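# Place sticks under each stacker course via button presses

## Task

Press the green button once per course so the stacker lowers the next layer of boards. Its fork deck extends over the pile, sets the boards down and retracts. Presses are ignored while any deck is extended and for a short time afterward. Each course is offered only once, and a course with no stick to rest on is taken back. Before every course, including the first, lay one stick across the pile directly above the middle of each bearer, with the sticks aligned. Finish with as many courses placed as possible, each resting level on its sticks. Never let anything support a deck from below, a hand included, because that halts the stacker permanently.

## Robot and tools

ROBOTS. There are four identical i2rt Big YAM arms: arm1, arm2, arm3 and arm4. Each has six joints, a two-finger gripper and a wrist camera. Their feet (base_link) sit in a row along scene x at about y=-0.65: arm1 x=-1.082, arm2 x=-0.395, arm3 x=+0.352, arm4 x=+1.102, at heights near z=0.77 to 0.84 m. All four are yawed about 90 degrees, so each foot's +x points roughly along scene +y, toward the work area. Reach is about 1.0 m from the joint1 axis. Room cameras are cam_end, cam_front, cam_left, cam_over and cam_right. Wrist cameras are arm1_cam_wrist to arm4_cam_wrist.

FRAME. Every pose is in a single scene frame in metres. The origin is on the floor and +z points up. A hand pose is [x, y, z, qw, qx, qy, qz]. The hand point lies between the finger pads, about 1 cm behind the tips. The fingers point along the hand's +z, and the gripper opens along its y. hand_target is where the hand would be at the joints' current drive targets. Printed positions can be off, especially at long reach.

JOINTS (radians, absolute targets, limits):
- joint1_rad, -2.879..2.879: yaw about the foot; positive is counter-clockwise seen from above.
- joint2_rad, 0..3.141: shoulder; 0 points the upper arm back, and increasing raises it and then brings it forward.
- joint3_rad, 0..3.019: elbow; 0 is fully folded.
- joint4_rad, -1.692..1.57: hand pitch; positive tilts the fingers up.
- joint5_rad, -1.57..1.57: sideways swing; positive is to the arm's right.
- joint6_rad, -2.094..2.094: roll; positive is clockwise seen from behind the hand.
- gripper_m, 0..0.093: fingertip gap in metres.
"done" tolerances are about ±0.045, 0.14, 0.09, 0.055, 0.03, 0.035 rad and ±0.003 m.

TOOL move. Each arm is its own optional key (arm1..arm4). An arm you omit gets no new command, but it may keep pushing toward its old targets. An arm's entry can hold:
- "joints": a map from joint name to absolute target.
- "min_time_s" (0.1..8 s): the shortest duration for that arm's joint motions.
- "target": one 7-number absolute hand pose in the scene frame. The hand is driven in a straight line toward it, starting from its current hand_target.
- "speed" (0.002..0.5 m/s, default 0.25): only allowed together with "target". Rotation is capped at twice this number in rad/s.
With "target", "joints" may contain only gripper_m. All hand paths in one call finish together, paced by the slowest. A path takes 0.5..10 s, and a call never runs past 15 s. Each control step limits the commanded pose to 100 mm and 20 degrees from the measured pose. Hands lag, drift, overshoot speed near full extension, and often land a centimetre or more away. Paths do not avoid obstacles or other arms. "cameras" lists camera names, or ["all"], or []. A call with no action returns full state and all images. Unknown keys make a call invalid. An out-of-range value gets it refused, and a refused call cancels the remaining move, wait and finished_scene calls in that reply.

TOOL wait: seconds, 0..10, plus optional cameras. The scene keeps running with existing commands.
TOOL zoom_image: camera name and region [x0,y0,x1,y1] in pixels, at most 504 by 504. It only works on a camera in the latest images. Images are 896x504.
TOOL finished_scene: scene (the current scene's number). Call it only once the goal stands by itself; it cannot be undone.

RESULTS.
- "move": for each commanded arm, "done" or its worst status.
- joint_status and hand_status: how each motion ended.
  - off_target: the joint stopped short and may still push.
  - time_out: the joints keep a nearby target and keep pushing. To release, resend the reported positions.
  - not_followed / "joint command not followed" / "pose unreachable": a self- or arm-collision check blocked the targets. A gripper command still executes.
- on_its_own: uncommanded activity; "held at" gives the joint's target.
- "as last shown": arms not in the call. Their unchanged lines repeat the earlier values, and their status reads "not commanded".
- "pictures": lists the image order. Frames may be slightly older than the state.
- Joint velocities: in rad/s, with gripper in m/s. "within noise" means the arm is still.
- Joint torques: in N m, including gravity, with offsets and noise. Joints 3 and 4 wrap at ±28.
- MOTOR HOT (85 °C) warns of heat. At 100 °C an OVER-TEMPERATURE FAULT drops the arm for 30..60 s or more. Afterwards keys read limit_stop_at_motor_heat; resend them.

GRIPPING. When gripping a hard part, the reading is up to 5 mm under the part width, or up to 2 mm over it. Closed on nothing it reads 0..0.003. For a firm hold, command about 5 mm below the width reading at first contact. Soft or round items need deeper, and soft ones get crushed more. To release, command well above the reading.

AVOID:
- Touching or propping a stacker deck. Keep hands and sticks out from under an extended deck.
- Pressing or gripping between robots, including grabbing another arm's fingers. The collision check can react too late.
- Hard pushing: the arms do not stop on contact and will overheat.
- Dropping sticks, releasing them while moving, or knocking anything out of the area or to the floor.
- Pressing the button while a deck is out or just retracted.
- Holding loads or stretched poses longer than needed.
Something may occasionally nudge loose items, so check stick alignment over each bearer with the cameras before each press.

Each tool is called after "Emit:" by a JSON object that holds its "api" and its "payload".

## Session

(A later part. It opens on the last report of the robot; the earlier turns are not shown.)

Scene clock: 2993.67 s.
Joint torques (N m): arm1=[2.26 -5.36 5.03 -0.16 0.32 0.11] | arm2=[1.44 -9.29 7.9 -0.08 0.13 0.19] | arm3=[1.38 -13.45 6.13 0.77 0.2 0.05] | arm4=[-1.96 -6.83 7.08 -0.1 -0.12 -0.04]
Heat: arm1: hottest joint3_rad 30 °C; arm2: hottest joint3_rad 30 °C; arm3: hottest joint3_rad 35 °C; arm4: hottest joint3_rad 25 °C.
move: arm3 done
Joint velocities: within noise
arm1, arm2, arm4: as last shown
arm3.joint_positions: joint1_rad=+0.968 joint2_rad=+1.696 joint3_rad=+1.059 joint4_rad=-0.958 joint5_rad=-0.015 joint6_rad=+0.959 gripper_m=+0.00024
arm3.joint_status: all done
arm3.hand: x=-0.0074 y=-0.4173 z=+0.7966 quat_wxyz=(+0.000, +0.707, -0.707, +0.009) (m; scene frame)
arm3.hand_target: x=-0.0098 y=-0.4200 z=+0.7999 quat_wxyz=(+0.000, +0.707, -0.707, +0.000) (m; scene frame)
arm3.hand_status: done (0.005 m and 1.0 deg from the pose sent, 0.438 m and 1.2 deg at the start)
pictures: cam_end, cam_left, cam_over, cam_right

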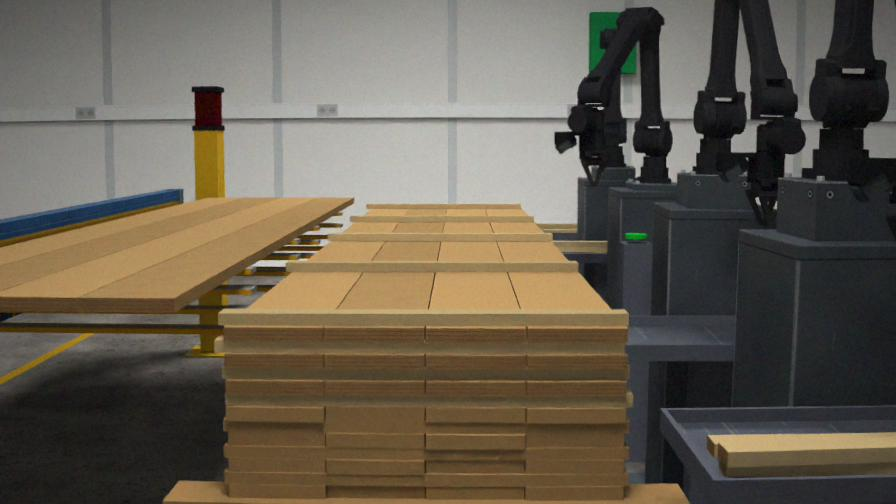

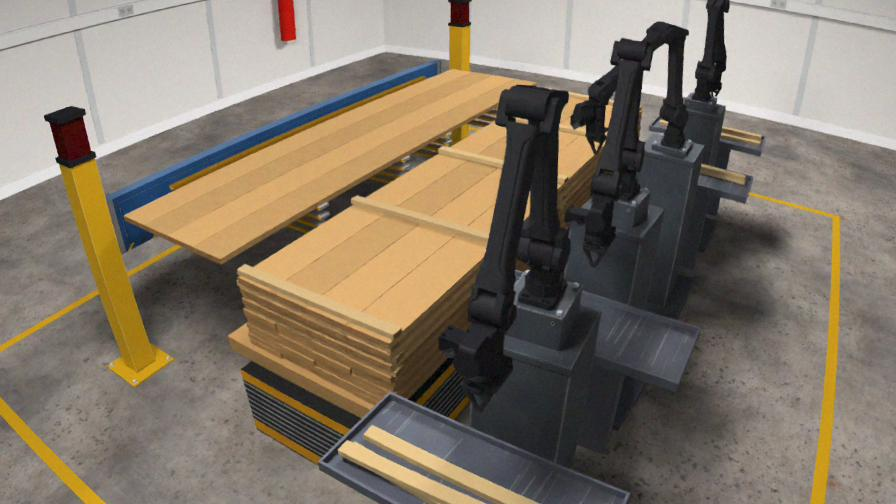

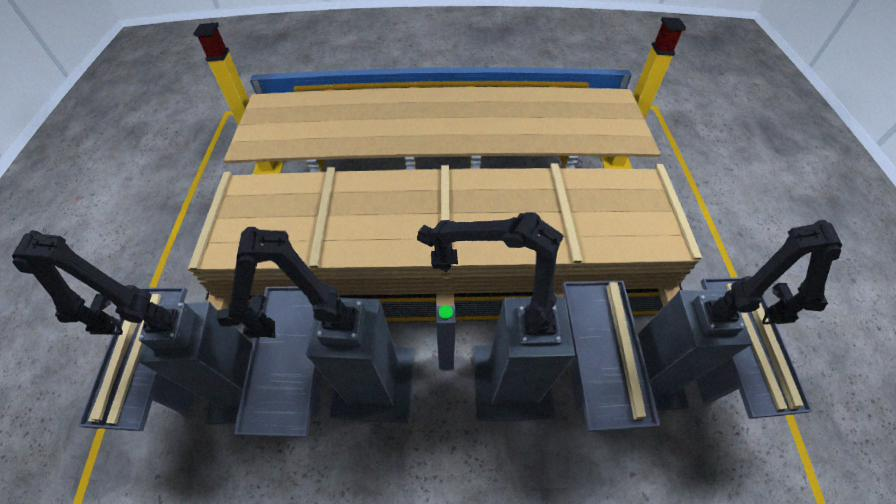

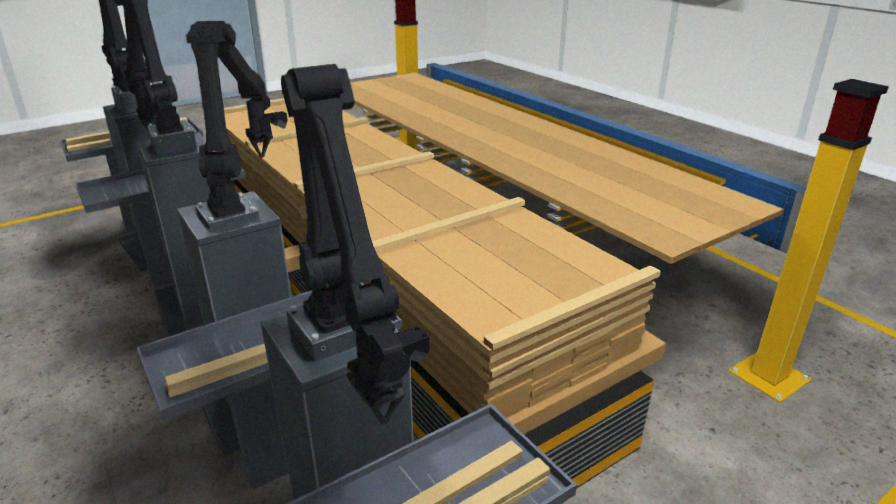

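Emit:
{"api": "move", "payload": {"arm3": {"target": [-0.010, -0.535, 0.76, 0.0, 0.7071, -0.7071, 0.0], "speed": 0.2}, "cameras": []}}

Emit:
{"api": "move", "payload": {"arm3": {"target": [-0.029, -0.538, 0.67, 0.0, 0.7071, -0.7071, 0.0], "speed": 0.1}, "cameras": ["cam_over"]}}

Emit:
{"api": "zoom_image", "payload": {"camera": "cam_over", "region": [400, 230, 560, 390]}}

Emit:
{"api": "move", "payload": {"arm3": {"target": [-0.029, -0.540, 0.635, 0.0, 0.7071, -0.7071, 0.0], "speed": 0.05}, "cameras": ["cam_over"]}}

Emit:
{"api": "move", "payload": {"arm3": {"target": [-0.015, -0.540, 0.79, 0.0, 0.7071, -0.7071, 0.0], "speed": 0.15}, "cameras": ["cam_over", "cam_end"]}}

Scene clock: 3013.83 s.
Joint torques (N m): arm1=[2.49 -5.25 5.14 -0.16 0.31 0.13] | arm2=[1.44 -9.29 7.9 -0.08 0.13 0.19] | arm3=[1.61 -11.63 5.44 0.73 0.21 0.07] | arm4=[-1.9 -6.77 7.08 -0.1 -0.11 -0.04]
Heat: arm1: hottest joint3_rad 30 °C; arm2: hottest joint3_rad 30 °C; arm3: hottest joint3_rad 35 °C; arm4: hottest joint3_rad 25 °C.
move: arm3 done
Joint velocities: within noise
arm1, arm2, arm4: as last shown
arm3.joint_positions: joint1_rad=+1.214 joint2_rad=+1.651 joint3_rad=+0.862 joint4_rad=-0.806 joint5_rad=-0.016 joint6_rad=+1.208 gripper_m=+0.00024
arm3.joint_status: not commanded
arm3.hand: x=-0.0064 y=-0.5318 z=+0.7562 quat_wxyz=(-0.003, +0.706, -0.708, +0.010) (m; scene frame)
arm3.hand_target: x=-0.0101 y=-0.5351 z=+0.7600 quat_wxyz=(+0.000, +0.707, -0.707, +0.000) (m; scene frame)
arm3.hand_status: done (0.006 m and 1.2 deg from the pose sent, 0.123 m and 1.0 deg at the start)
pictures: none
No camera images: "cameras" was empty.

Scene clock: 3015.47 s.
Joint torques (N m): arm1=[2.49 -5.13 5.04 -0.1 0.32 0.12] | arm2=[1.49 -9.29 7.88 -0.08 0.13 0.19] | arm3=[1.85 -9.88 5.04 0.76 0.2 0.07] | arm4=[-2.02 -6.77 7.06 -0.12 -0.11 -0.04]
Heat: arm1: hottest joint3_rad 30 °C; arm2: hottest joint3_rad 30 °C; arm3: hottest joint3_rad 35 °C; arm4: hottest joint3_rad 25 °C.
move: arm3 done
Joint velocities: within noise
arm1, arm2, arm4: as last shown
arm3.joint_positions: joint1_rad=+1.238 joint2_rad=+1.857 joint3_rad=+0.852 joint4_rad=-0.568 joint5_rad=-0.016 joint6_rad=+1.234 gripper_m=+0.00024
arm3.joint_status: not commanded
arm3.hand: x=-0.0239 y=-0.5342 z=+0.6767 quat_wxyz=(+0.002, +0.705, -0.709, +0.000) (m; scene frame)
arm3.hand_target: x=-0.0287 y=-0.5380 z=+0.6701 quat_wxyz=(+0.000, +0.707, -0.707, +0.000) (m; scene frame)
arm3.hand_status: done (0.009 m and 0.4 deg from the pose sent, 0.089 m and 1.2 deg at the start)
pictures: cam_over

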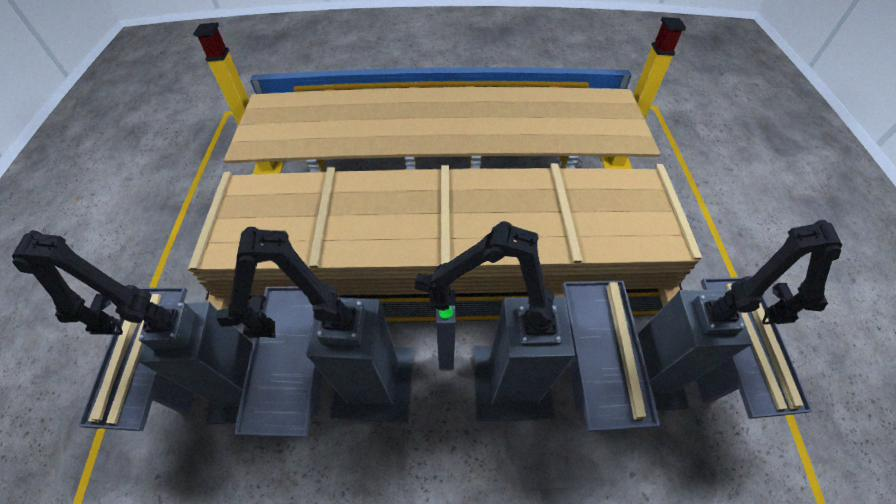

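Scaled by 3.150.

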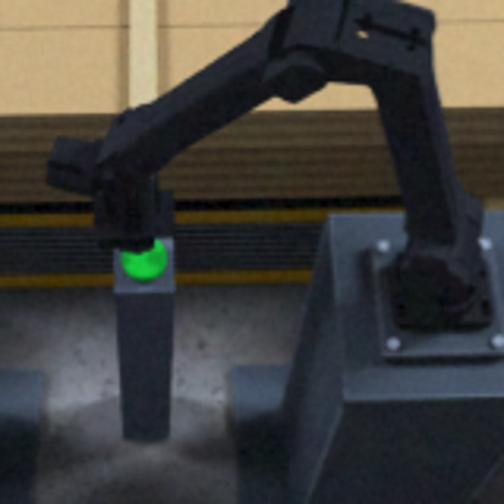

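Scene clock: 3016.67 s.
Joint torques (N m): arm1=[2.26 -5.01 5.03 -0.06 0.31 0.11] | arm2=[1.49 -9.29 7.9 -0.08 0.13 0.19] | arm3=[1.9 -6.83 4.38 1.44 0.19 0.08] | arm4=[-2.02 -6.83 7.06 -0.1 -0.11 -0.04]
Heat: arm1: hottest joint3_rad 30 °C; arm2: hottest joint3_rad 30 °C; arm3: hottest joint3_rad 34 °C; arm4: hottest joint3_rad 25 °C.
move: arm3 off_target
Joint velocities: within noise
arm1, arm2, arm4: as last shown
arm3.joint_positions: joint1_rad=+1.243 joint2_rad=+1.905 joint3_rad=+0.852 joint4_rad=-0.494 joint5_rad=-0.015 joint6_rad=+1.239 gripper_m=+0.00024
arm3.joint_status: not commanded
arm3.hand: x=-0.0310 y=-0.5331 z=+0.6588 quat_wxyz=(+0.007, +0.705, -0.709, -0.012) (m; scene frame)
arm3.hand_target: x=-0.0277 y=-0.5402 z=+0.6365 quat_wxyz=(+0.000, +0.707, -0.707, +0.000) (m; scene frame)
arm3.hand_status: off_target (0.025 m and 1.6 deg from the pose sent, 0.042 m and 0.3 deg at the start)
pictures: cam_over

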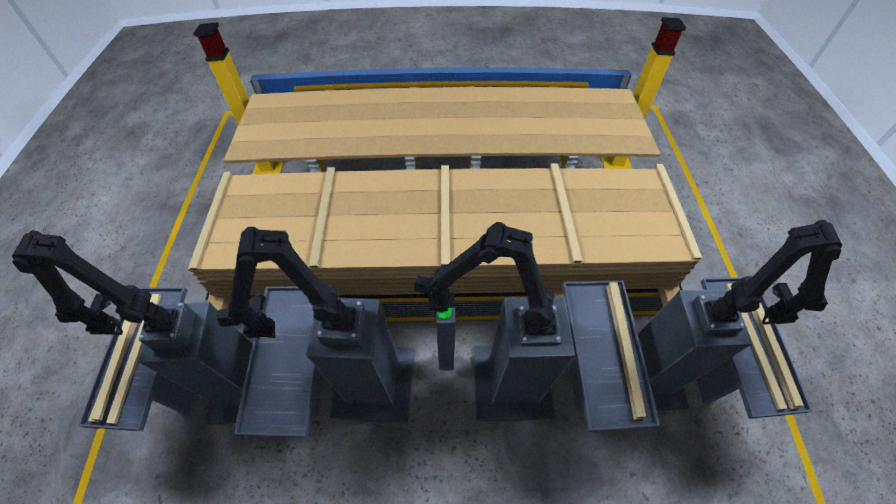

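Scene clock: 3018.47 s.
Joint torques (N m): arm1=[2.26 -5.13 5.09 -0.17 0.29 0.11] | arm2=[1.44 -9.29 7.88 -0.08 0.13 0.19] | arm3=[0.73 -10.58 8.73 -0.01 0.17 -0.06] | arm4=[-2.02 -6.89 7.06 -0.09 -0.11 -0.04]
Heat: arm1: hottest joint3_rad 30 °C; arm2: hottest joint3_rad 30 °C; arm3: hottest joint3_rad 34 °C; arm4: hottest joint3_rad 25 °C.
move: arm3 off_target
Joint velocities: within noise
arm1, arm4: as last shown
arm2.joint_positions: joint1_rad=+1.733 joint2_rad=+1.713 joint3_rad=+0.614 joint4_rad=-0.508 joint5_rad=-0.012 joint6_rad=+1.674 gripper_m=+0.06193
arm2.joint_status: not commanded
arm2.hand: x=-0.7019 y=-0.6782 z=+0.7373 quat_wxyz=(-0.009, +0.707, -0.707, +0.010) (m; scene frame)
arm2.hand_target: x=-0.7195 y=-0.6841 z=+0.7405 quat_wxyz=(+0.000, +0.707, -0.707, +0.000) (m; scene frame)
arm2.hand_status: not commanded
arm3.joint_positions: joint1_rad=+1.243 joint2_rad=+1.590 joint3_rad=+0.855 joint4_rad=-0.876 joint5_rad=-0.014 joint6_rad=+1.239 gripper_m=+0.00024
arm3.joint_status: not commanded
arm3.hand: x=+0.0021 y=-0.5462 z=+0.7760 quat_wxyz=(-0.008, +0.705, -0.709, +0.017) (m; scene frame)
arm3.hand_target: x=-0.0145 y=-0.5402 z=+0.7902 quat_wxyz=(+0.000, +0.707, -0.707, +0.000) (m; scene frame)
arm3.hand_status: off_target (0.023 m and 2.2 deg from the pose sent, 0.132 m and 1.6 deg at the start)
pictures: cam_end, cam_over

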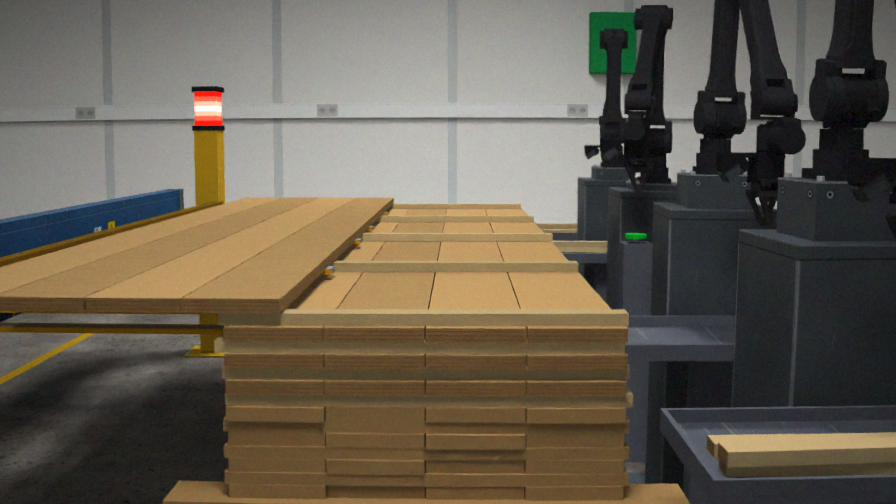

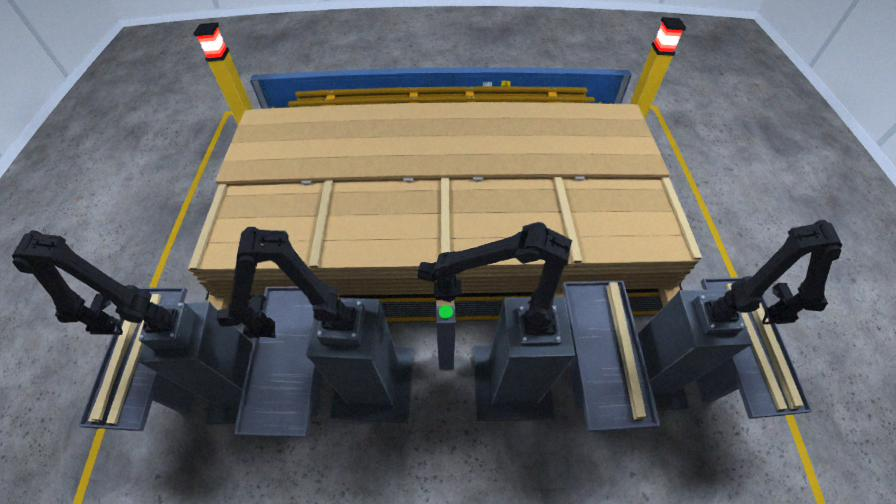

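Emit:
{"api": "wait", "payload": {"seconds": 9, "cameras": ["cam_over", "cam_end", "cam_left", "cam_right"]}}

Scene clock: 3031.23 s.
Joint torques (N m): arm1=[2.32 -5.19 5.05 -0.16 0.31 0.12] | arm2=[1.44 -9.29 7.9 -0.08 0.13 0.19] | arm3=[0.67 -10.64 8.72 -0.03 0.17 -0.06] | arm4=[-1.96 -6.77 7.08 -0.12 -0.11 -0.04]
Heat: arm1: hottest joint3_rad 30 °C; arm2: hottest joint3_rad 30 °C; arm3: hottest joint3_rad 35 °C; arm4: hottest joint3_rad 25 °C.
Joint velocities: within noise
arm1.joint_positions: joint1_rad=+1.540 joint2_rad=+1.713 joint3_rad=+0.527 joint4_rad=-0.402 joint5_rad=+0.003 joint6_rad=+1.612 gripper_m=+0.06195
arm1.joint_status: not commanded
arm1.hand: x=-1.3640 y=-0.6801 z=+0.7378 quat_wxyz=(-0.005, +0.707, -0.707, +0.007) (m; scene frame)
arm1.hand_target: x=-1.3798 y=-0.6841 z=+0.7404 quat_wxyz=(+0.000, +0.707, -0.707, +0.000) (m; scene frame)
arm1.hand_status: not commanded
arm2.joint_positions: joint1_rad=+1.733 joint2_rad=+1.713 joint3_rad=+0.614 joint4_rad=-0.508 joint5_rad=-0.012 joint6_rad=+1.674 gripper_m=+0.06193
arm2.joint_status: not commanded
arm2.hand: x=-0.7019 y=-0.6782 z=+0.7373 quat_wxyz=(-0.009, +0.707, -0.707, +0.010) (m; scene frame)
arm2.hand_target: x=-0.7195 y=-0.6841 z=+0.7405 quat_wxyz=(+0.000, +0.707, -0.707, +0.000) (m; scene frame)
arm2.hand_status: not commanded
arm3.joint_positions: joint1_rad=+1.243 joint2_rad=+1.590 joint3_rad=+0.855 joint4_rad=-0.876 joint5_rad=-0.014 joint6_rad=+1.239 gripper_m=+0.00024
arm3.joint_status: not commanded
arm3.hand: x=+0.0021 y=-0.5462 z=+0.7760 quat_wxyz=(-0.008, +0.705, -0.709, +0.017) (m; scene frame)
arm3.hand_target: x=-0.0145 y=-0.5402 z=+0.7902 quat_wxyz=(+0.000, +0.707, -0.707, +0.000) (m; scene frame)
arm3.hand_status: off_target (0.023 m and 2.2 deg from the pose sent, 0.132 m and 1.6 deg at the start)
arm4.joint_positions: joint1_rad=-1.664 joint2_rad=+1.502 joint3_rad=+0.479 joint4_rad=-0.566 joint5_rad=-0.001 joint6_rad=-1.688 gripper_m=+0.06190
arm4.joint_status: not commanded
arm4.hand: x=+1.3582 y=-0.6792 z=+0.7387 quat_wxyz=(+0.004, +0.709, -0.705, -0.003) (m; scene frame)
arm4.hand_target: x=+1.3698 y=-0.6840 z=+0.7402 quat_wxyz=(+0.000, +0.707, -0.707, +0.000) (m; scene frame)
arm4.hand_status: not commanded
wait: 9.00 s; at rest from the start
pictures: cam_end, cam_left, cam_over, cam_right

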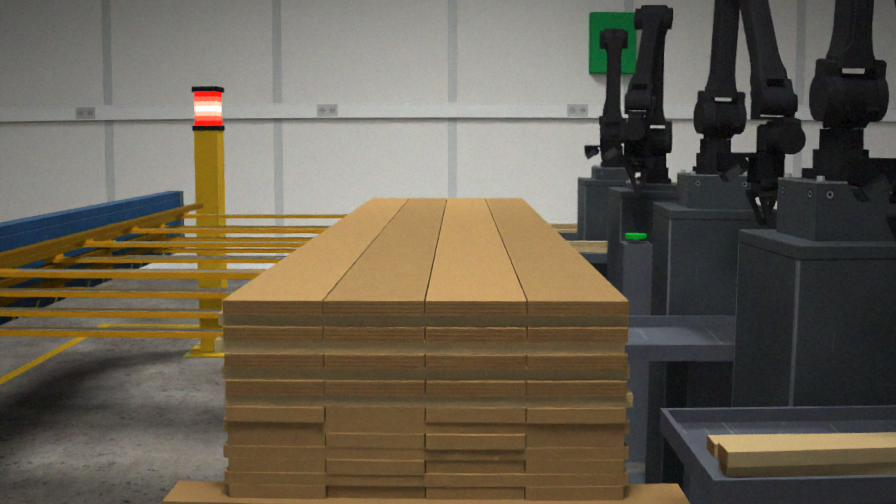

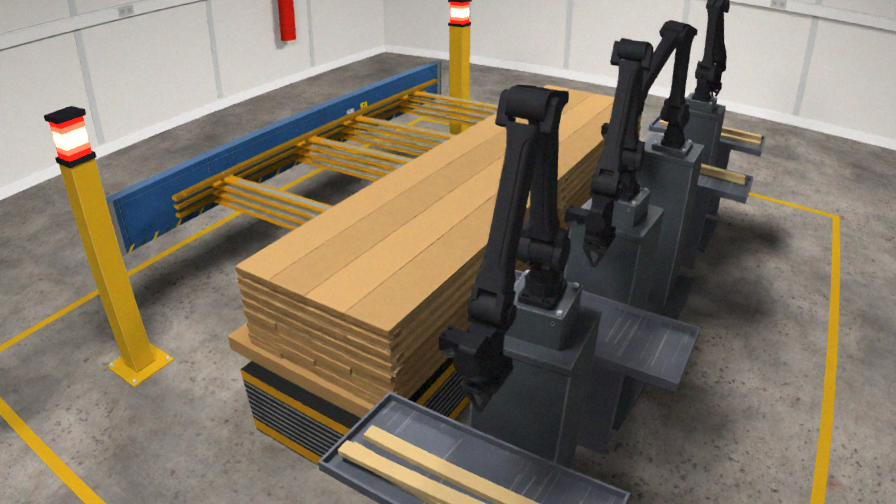

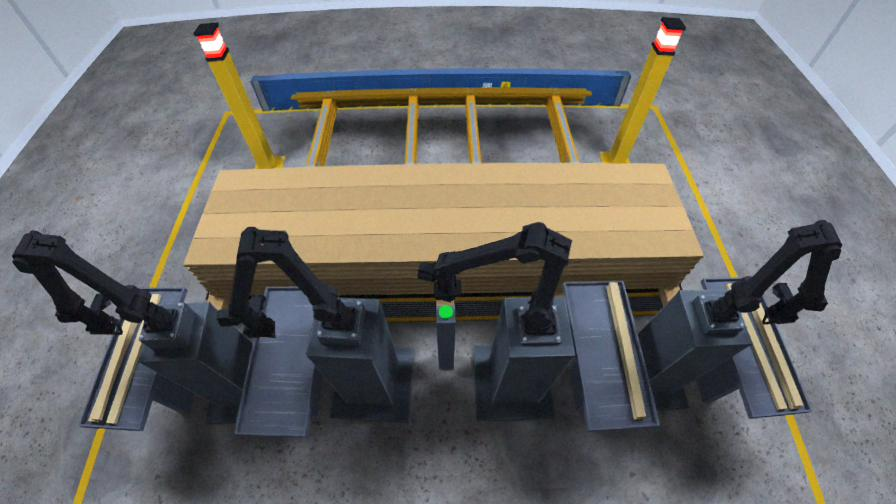

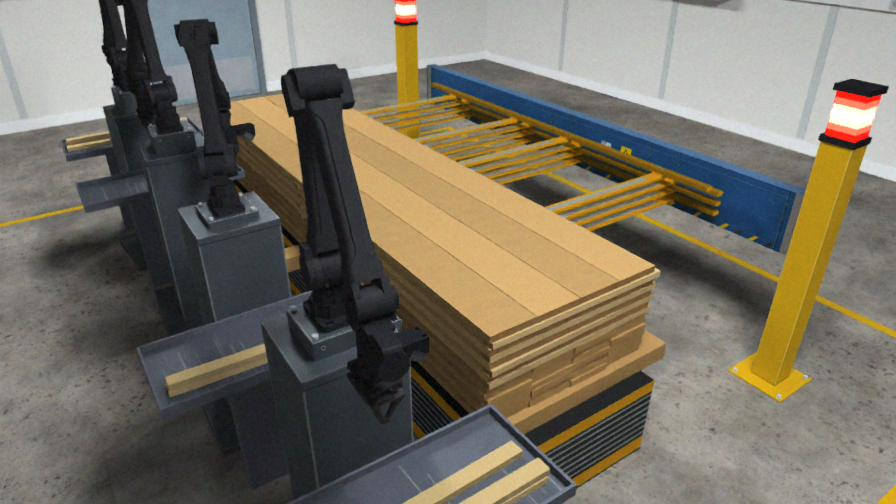

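Emit:
{"api": "wait", "payload": {"seconds": 4, "cameras": ["cam_over", "cam_end", "cam_front"]}}

Scene clock: 3046.43 s.
Joint torques (N m): arm1=[2.37 -5.25 5.11 -0.09 0.32 0.12] | arm2=[1.49 -9.29 7.88 -0.08 0.13 0.19] | arm3=[0.67 -10.64 8.73 -0.03 0.17 -0.06] | arm4=[-1.9 -6.83 7.06 -0.1 -0.12 -0.04]
Heat: arm1: hottest joint3_rad 30 °C; arm2: hottest joint3_rad 30 °C; arm3: hottest joint3_rad 36 °C; arm4: hottest joint3_rad 25 °C.
Joint velocities: within noise
arm1.joint_positions: joint1_rad=+1.540 joint2_rad=+1.713 joint3_rad=+0.527 joint4_rad=-0.402 joint5_rad=+0.003 joint6_rad=+1.612 gripper_m=+0.06195
arm1.joint_status: not commanded
arm1.hand: x=-1.3640 y=-0.6801 z=+0.7378 quat_wxyz=(-0.005, +0.707, -0.707, +0.007) (m; scene frame)
arm1.hand_target: x=-1.3798 y=-0.6841 z=+0.7404 quat_wxyz=(+0.000, +0.707, -0.707, +0.000) (m; scene frame)
arm1.hand_status: not commanded
arm2.joint_positions: joint1_rad=+1.733 joint2_rad=+1.713 joint3_rad=+0.614 joint4_rad=-0.508 joint5_rad=-0.012 joint6_rad=+1.674 gripper_m=+0.06193
arm2.joint_status: not commanded
arm2.hand: x=-0.7019 y=-0.6782 z=+0.7373 quat_wxyz=(-0.009, +0.707, -0.707, +0.010) (m; scene frame)
arm2.hand_target: x=-0.7195 y=-0.6841 z=+0.7405 quat_wxyz=(+0.000, +0.707, -0.707, +0.000) (m; scene frame)
arm2.hand_status: not commanded
arm3.joint_positions: joint1_rad=+1.243 joint2_rad=+1.590 joint3_rad=+0.855 joint4_rad=-0.876 joint5_rad=-0.014 joint6_rad=+1.239 gripper_m=+0.00024
arm3.joint_status: not commanded
arm3.hand: x=+0.0021 y=-0.5462 z=+0.7760 quat_wxyz=(-0.008, +0.705, -0.709, +0.017) (m; scene frame)
arm3.hand_target: x=-0.0145 y=-0.5402 z=+0.7902 quat_wxyz=(+0.000, +0.707, -0.707, +0.000) (m; scene frame)
arm3.hand_status: off_target (0.023 m and 2.2 deg from the pose sent, 0.132 m and 1.6 deg at the start)
arm4.joint_positions: joint1_rad=-1.664 joint2_rad=+1.502 joint3_rad=+0.479 joint4_rad=-0.566 joint5_rad=-0.001 joint6_rad=-1.688 gripper_m=+0.06190
arm4.joint_status: not commanded
arm4.hand: x=+1.3582 y=-0.6792 z=+0.7387 quat_wxyz=(+0.004, +0.709, -0.705, -0.003) (m; scene frame)
arm4.hand_target: x=+1.3698 y=-0.6840 z=+0.7402 quat_wxyz=(+0.000, +0.707, -0.707, +0.000) (m; scene frame)
arm4.hand_status: not commanded
wait: 4.00 s; at rest from the start
pictures: cam_end, cam_front, cam_over

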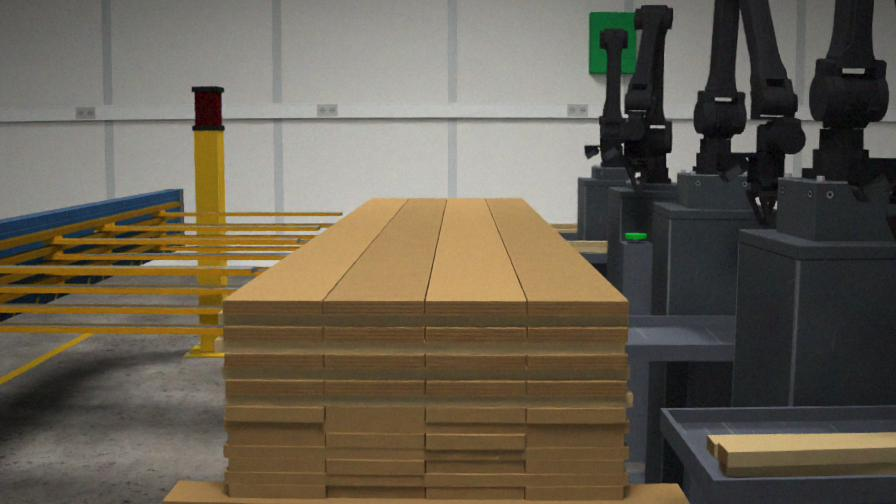

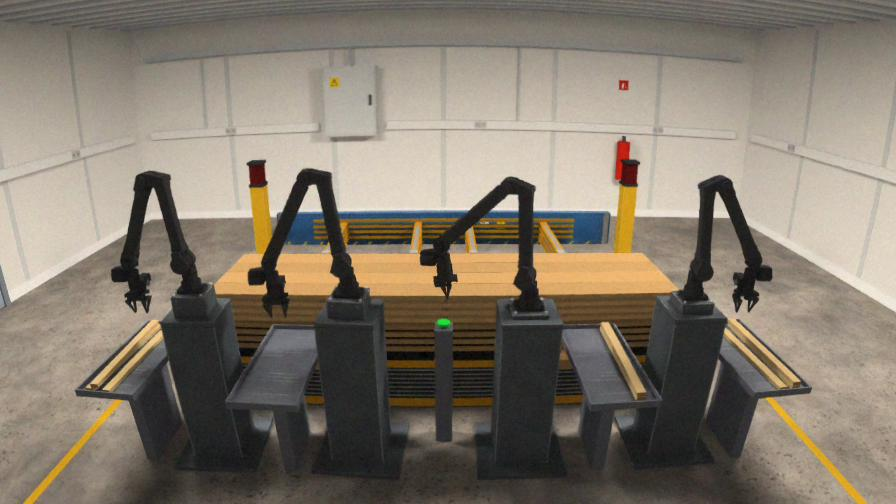

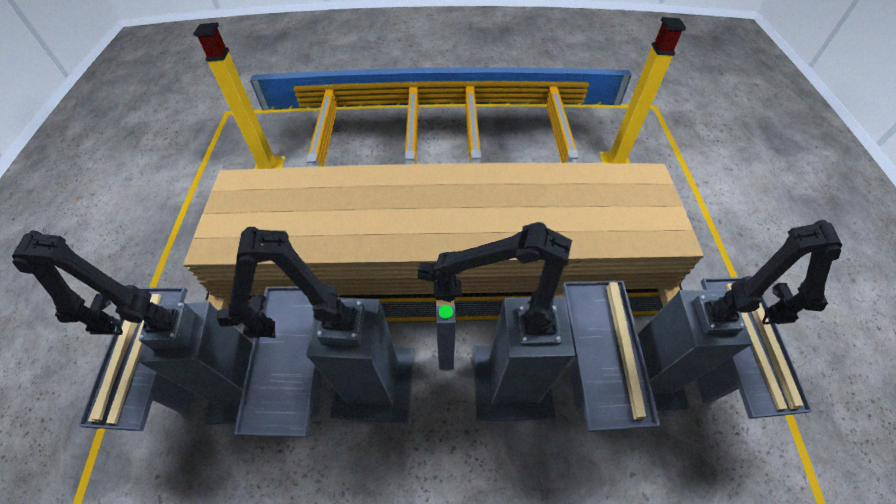

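Emit:
{"api": "finished_scene", "payload": {"scene": 2}}

The scene is finished: the task was done.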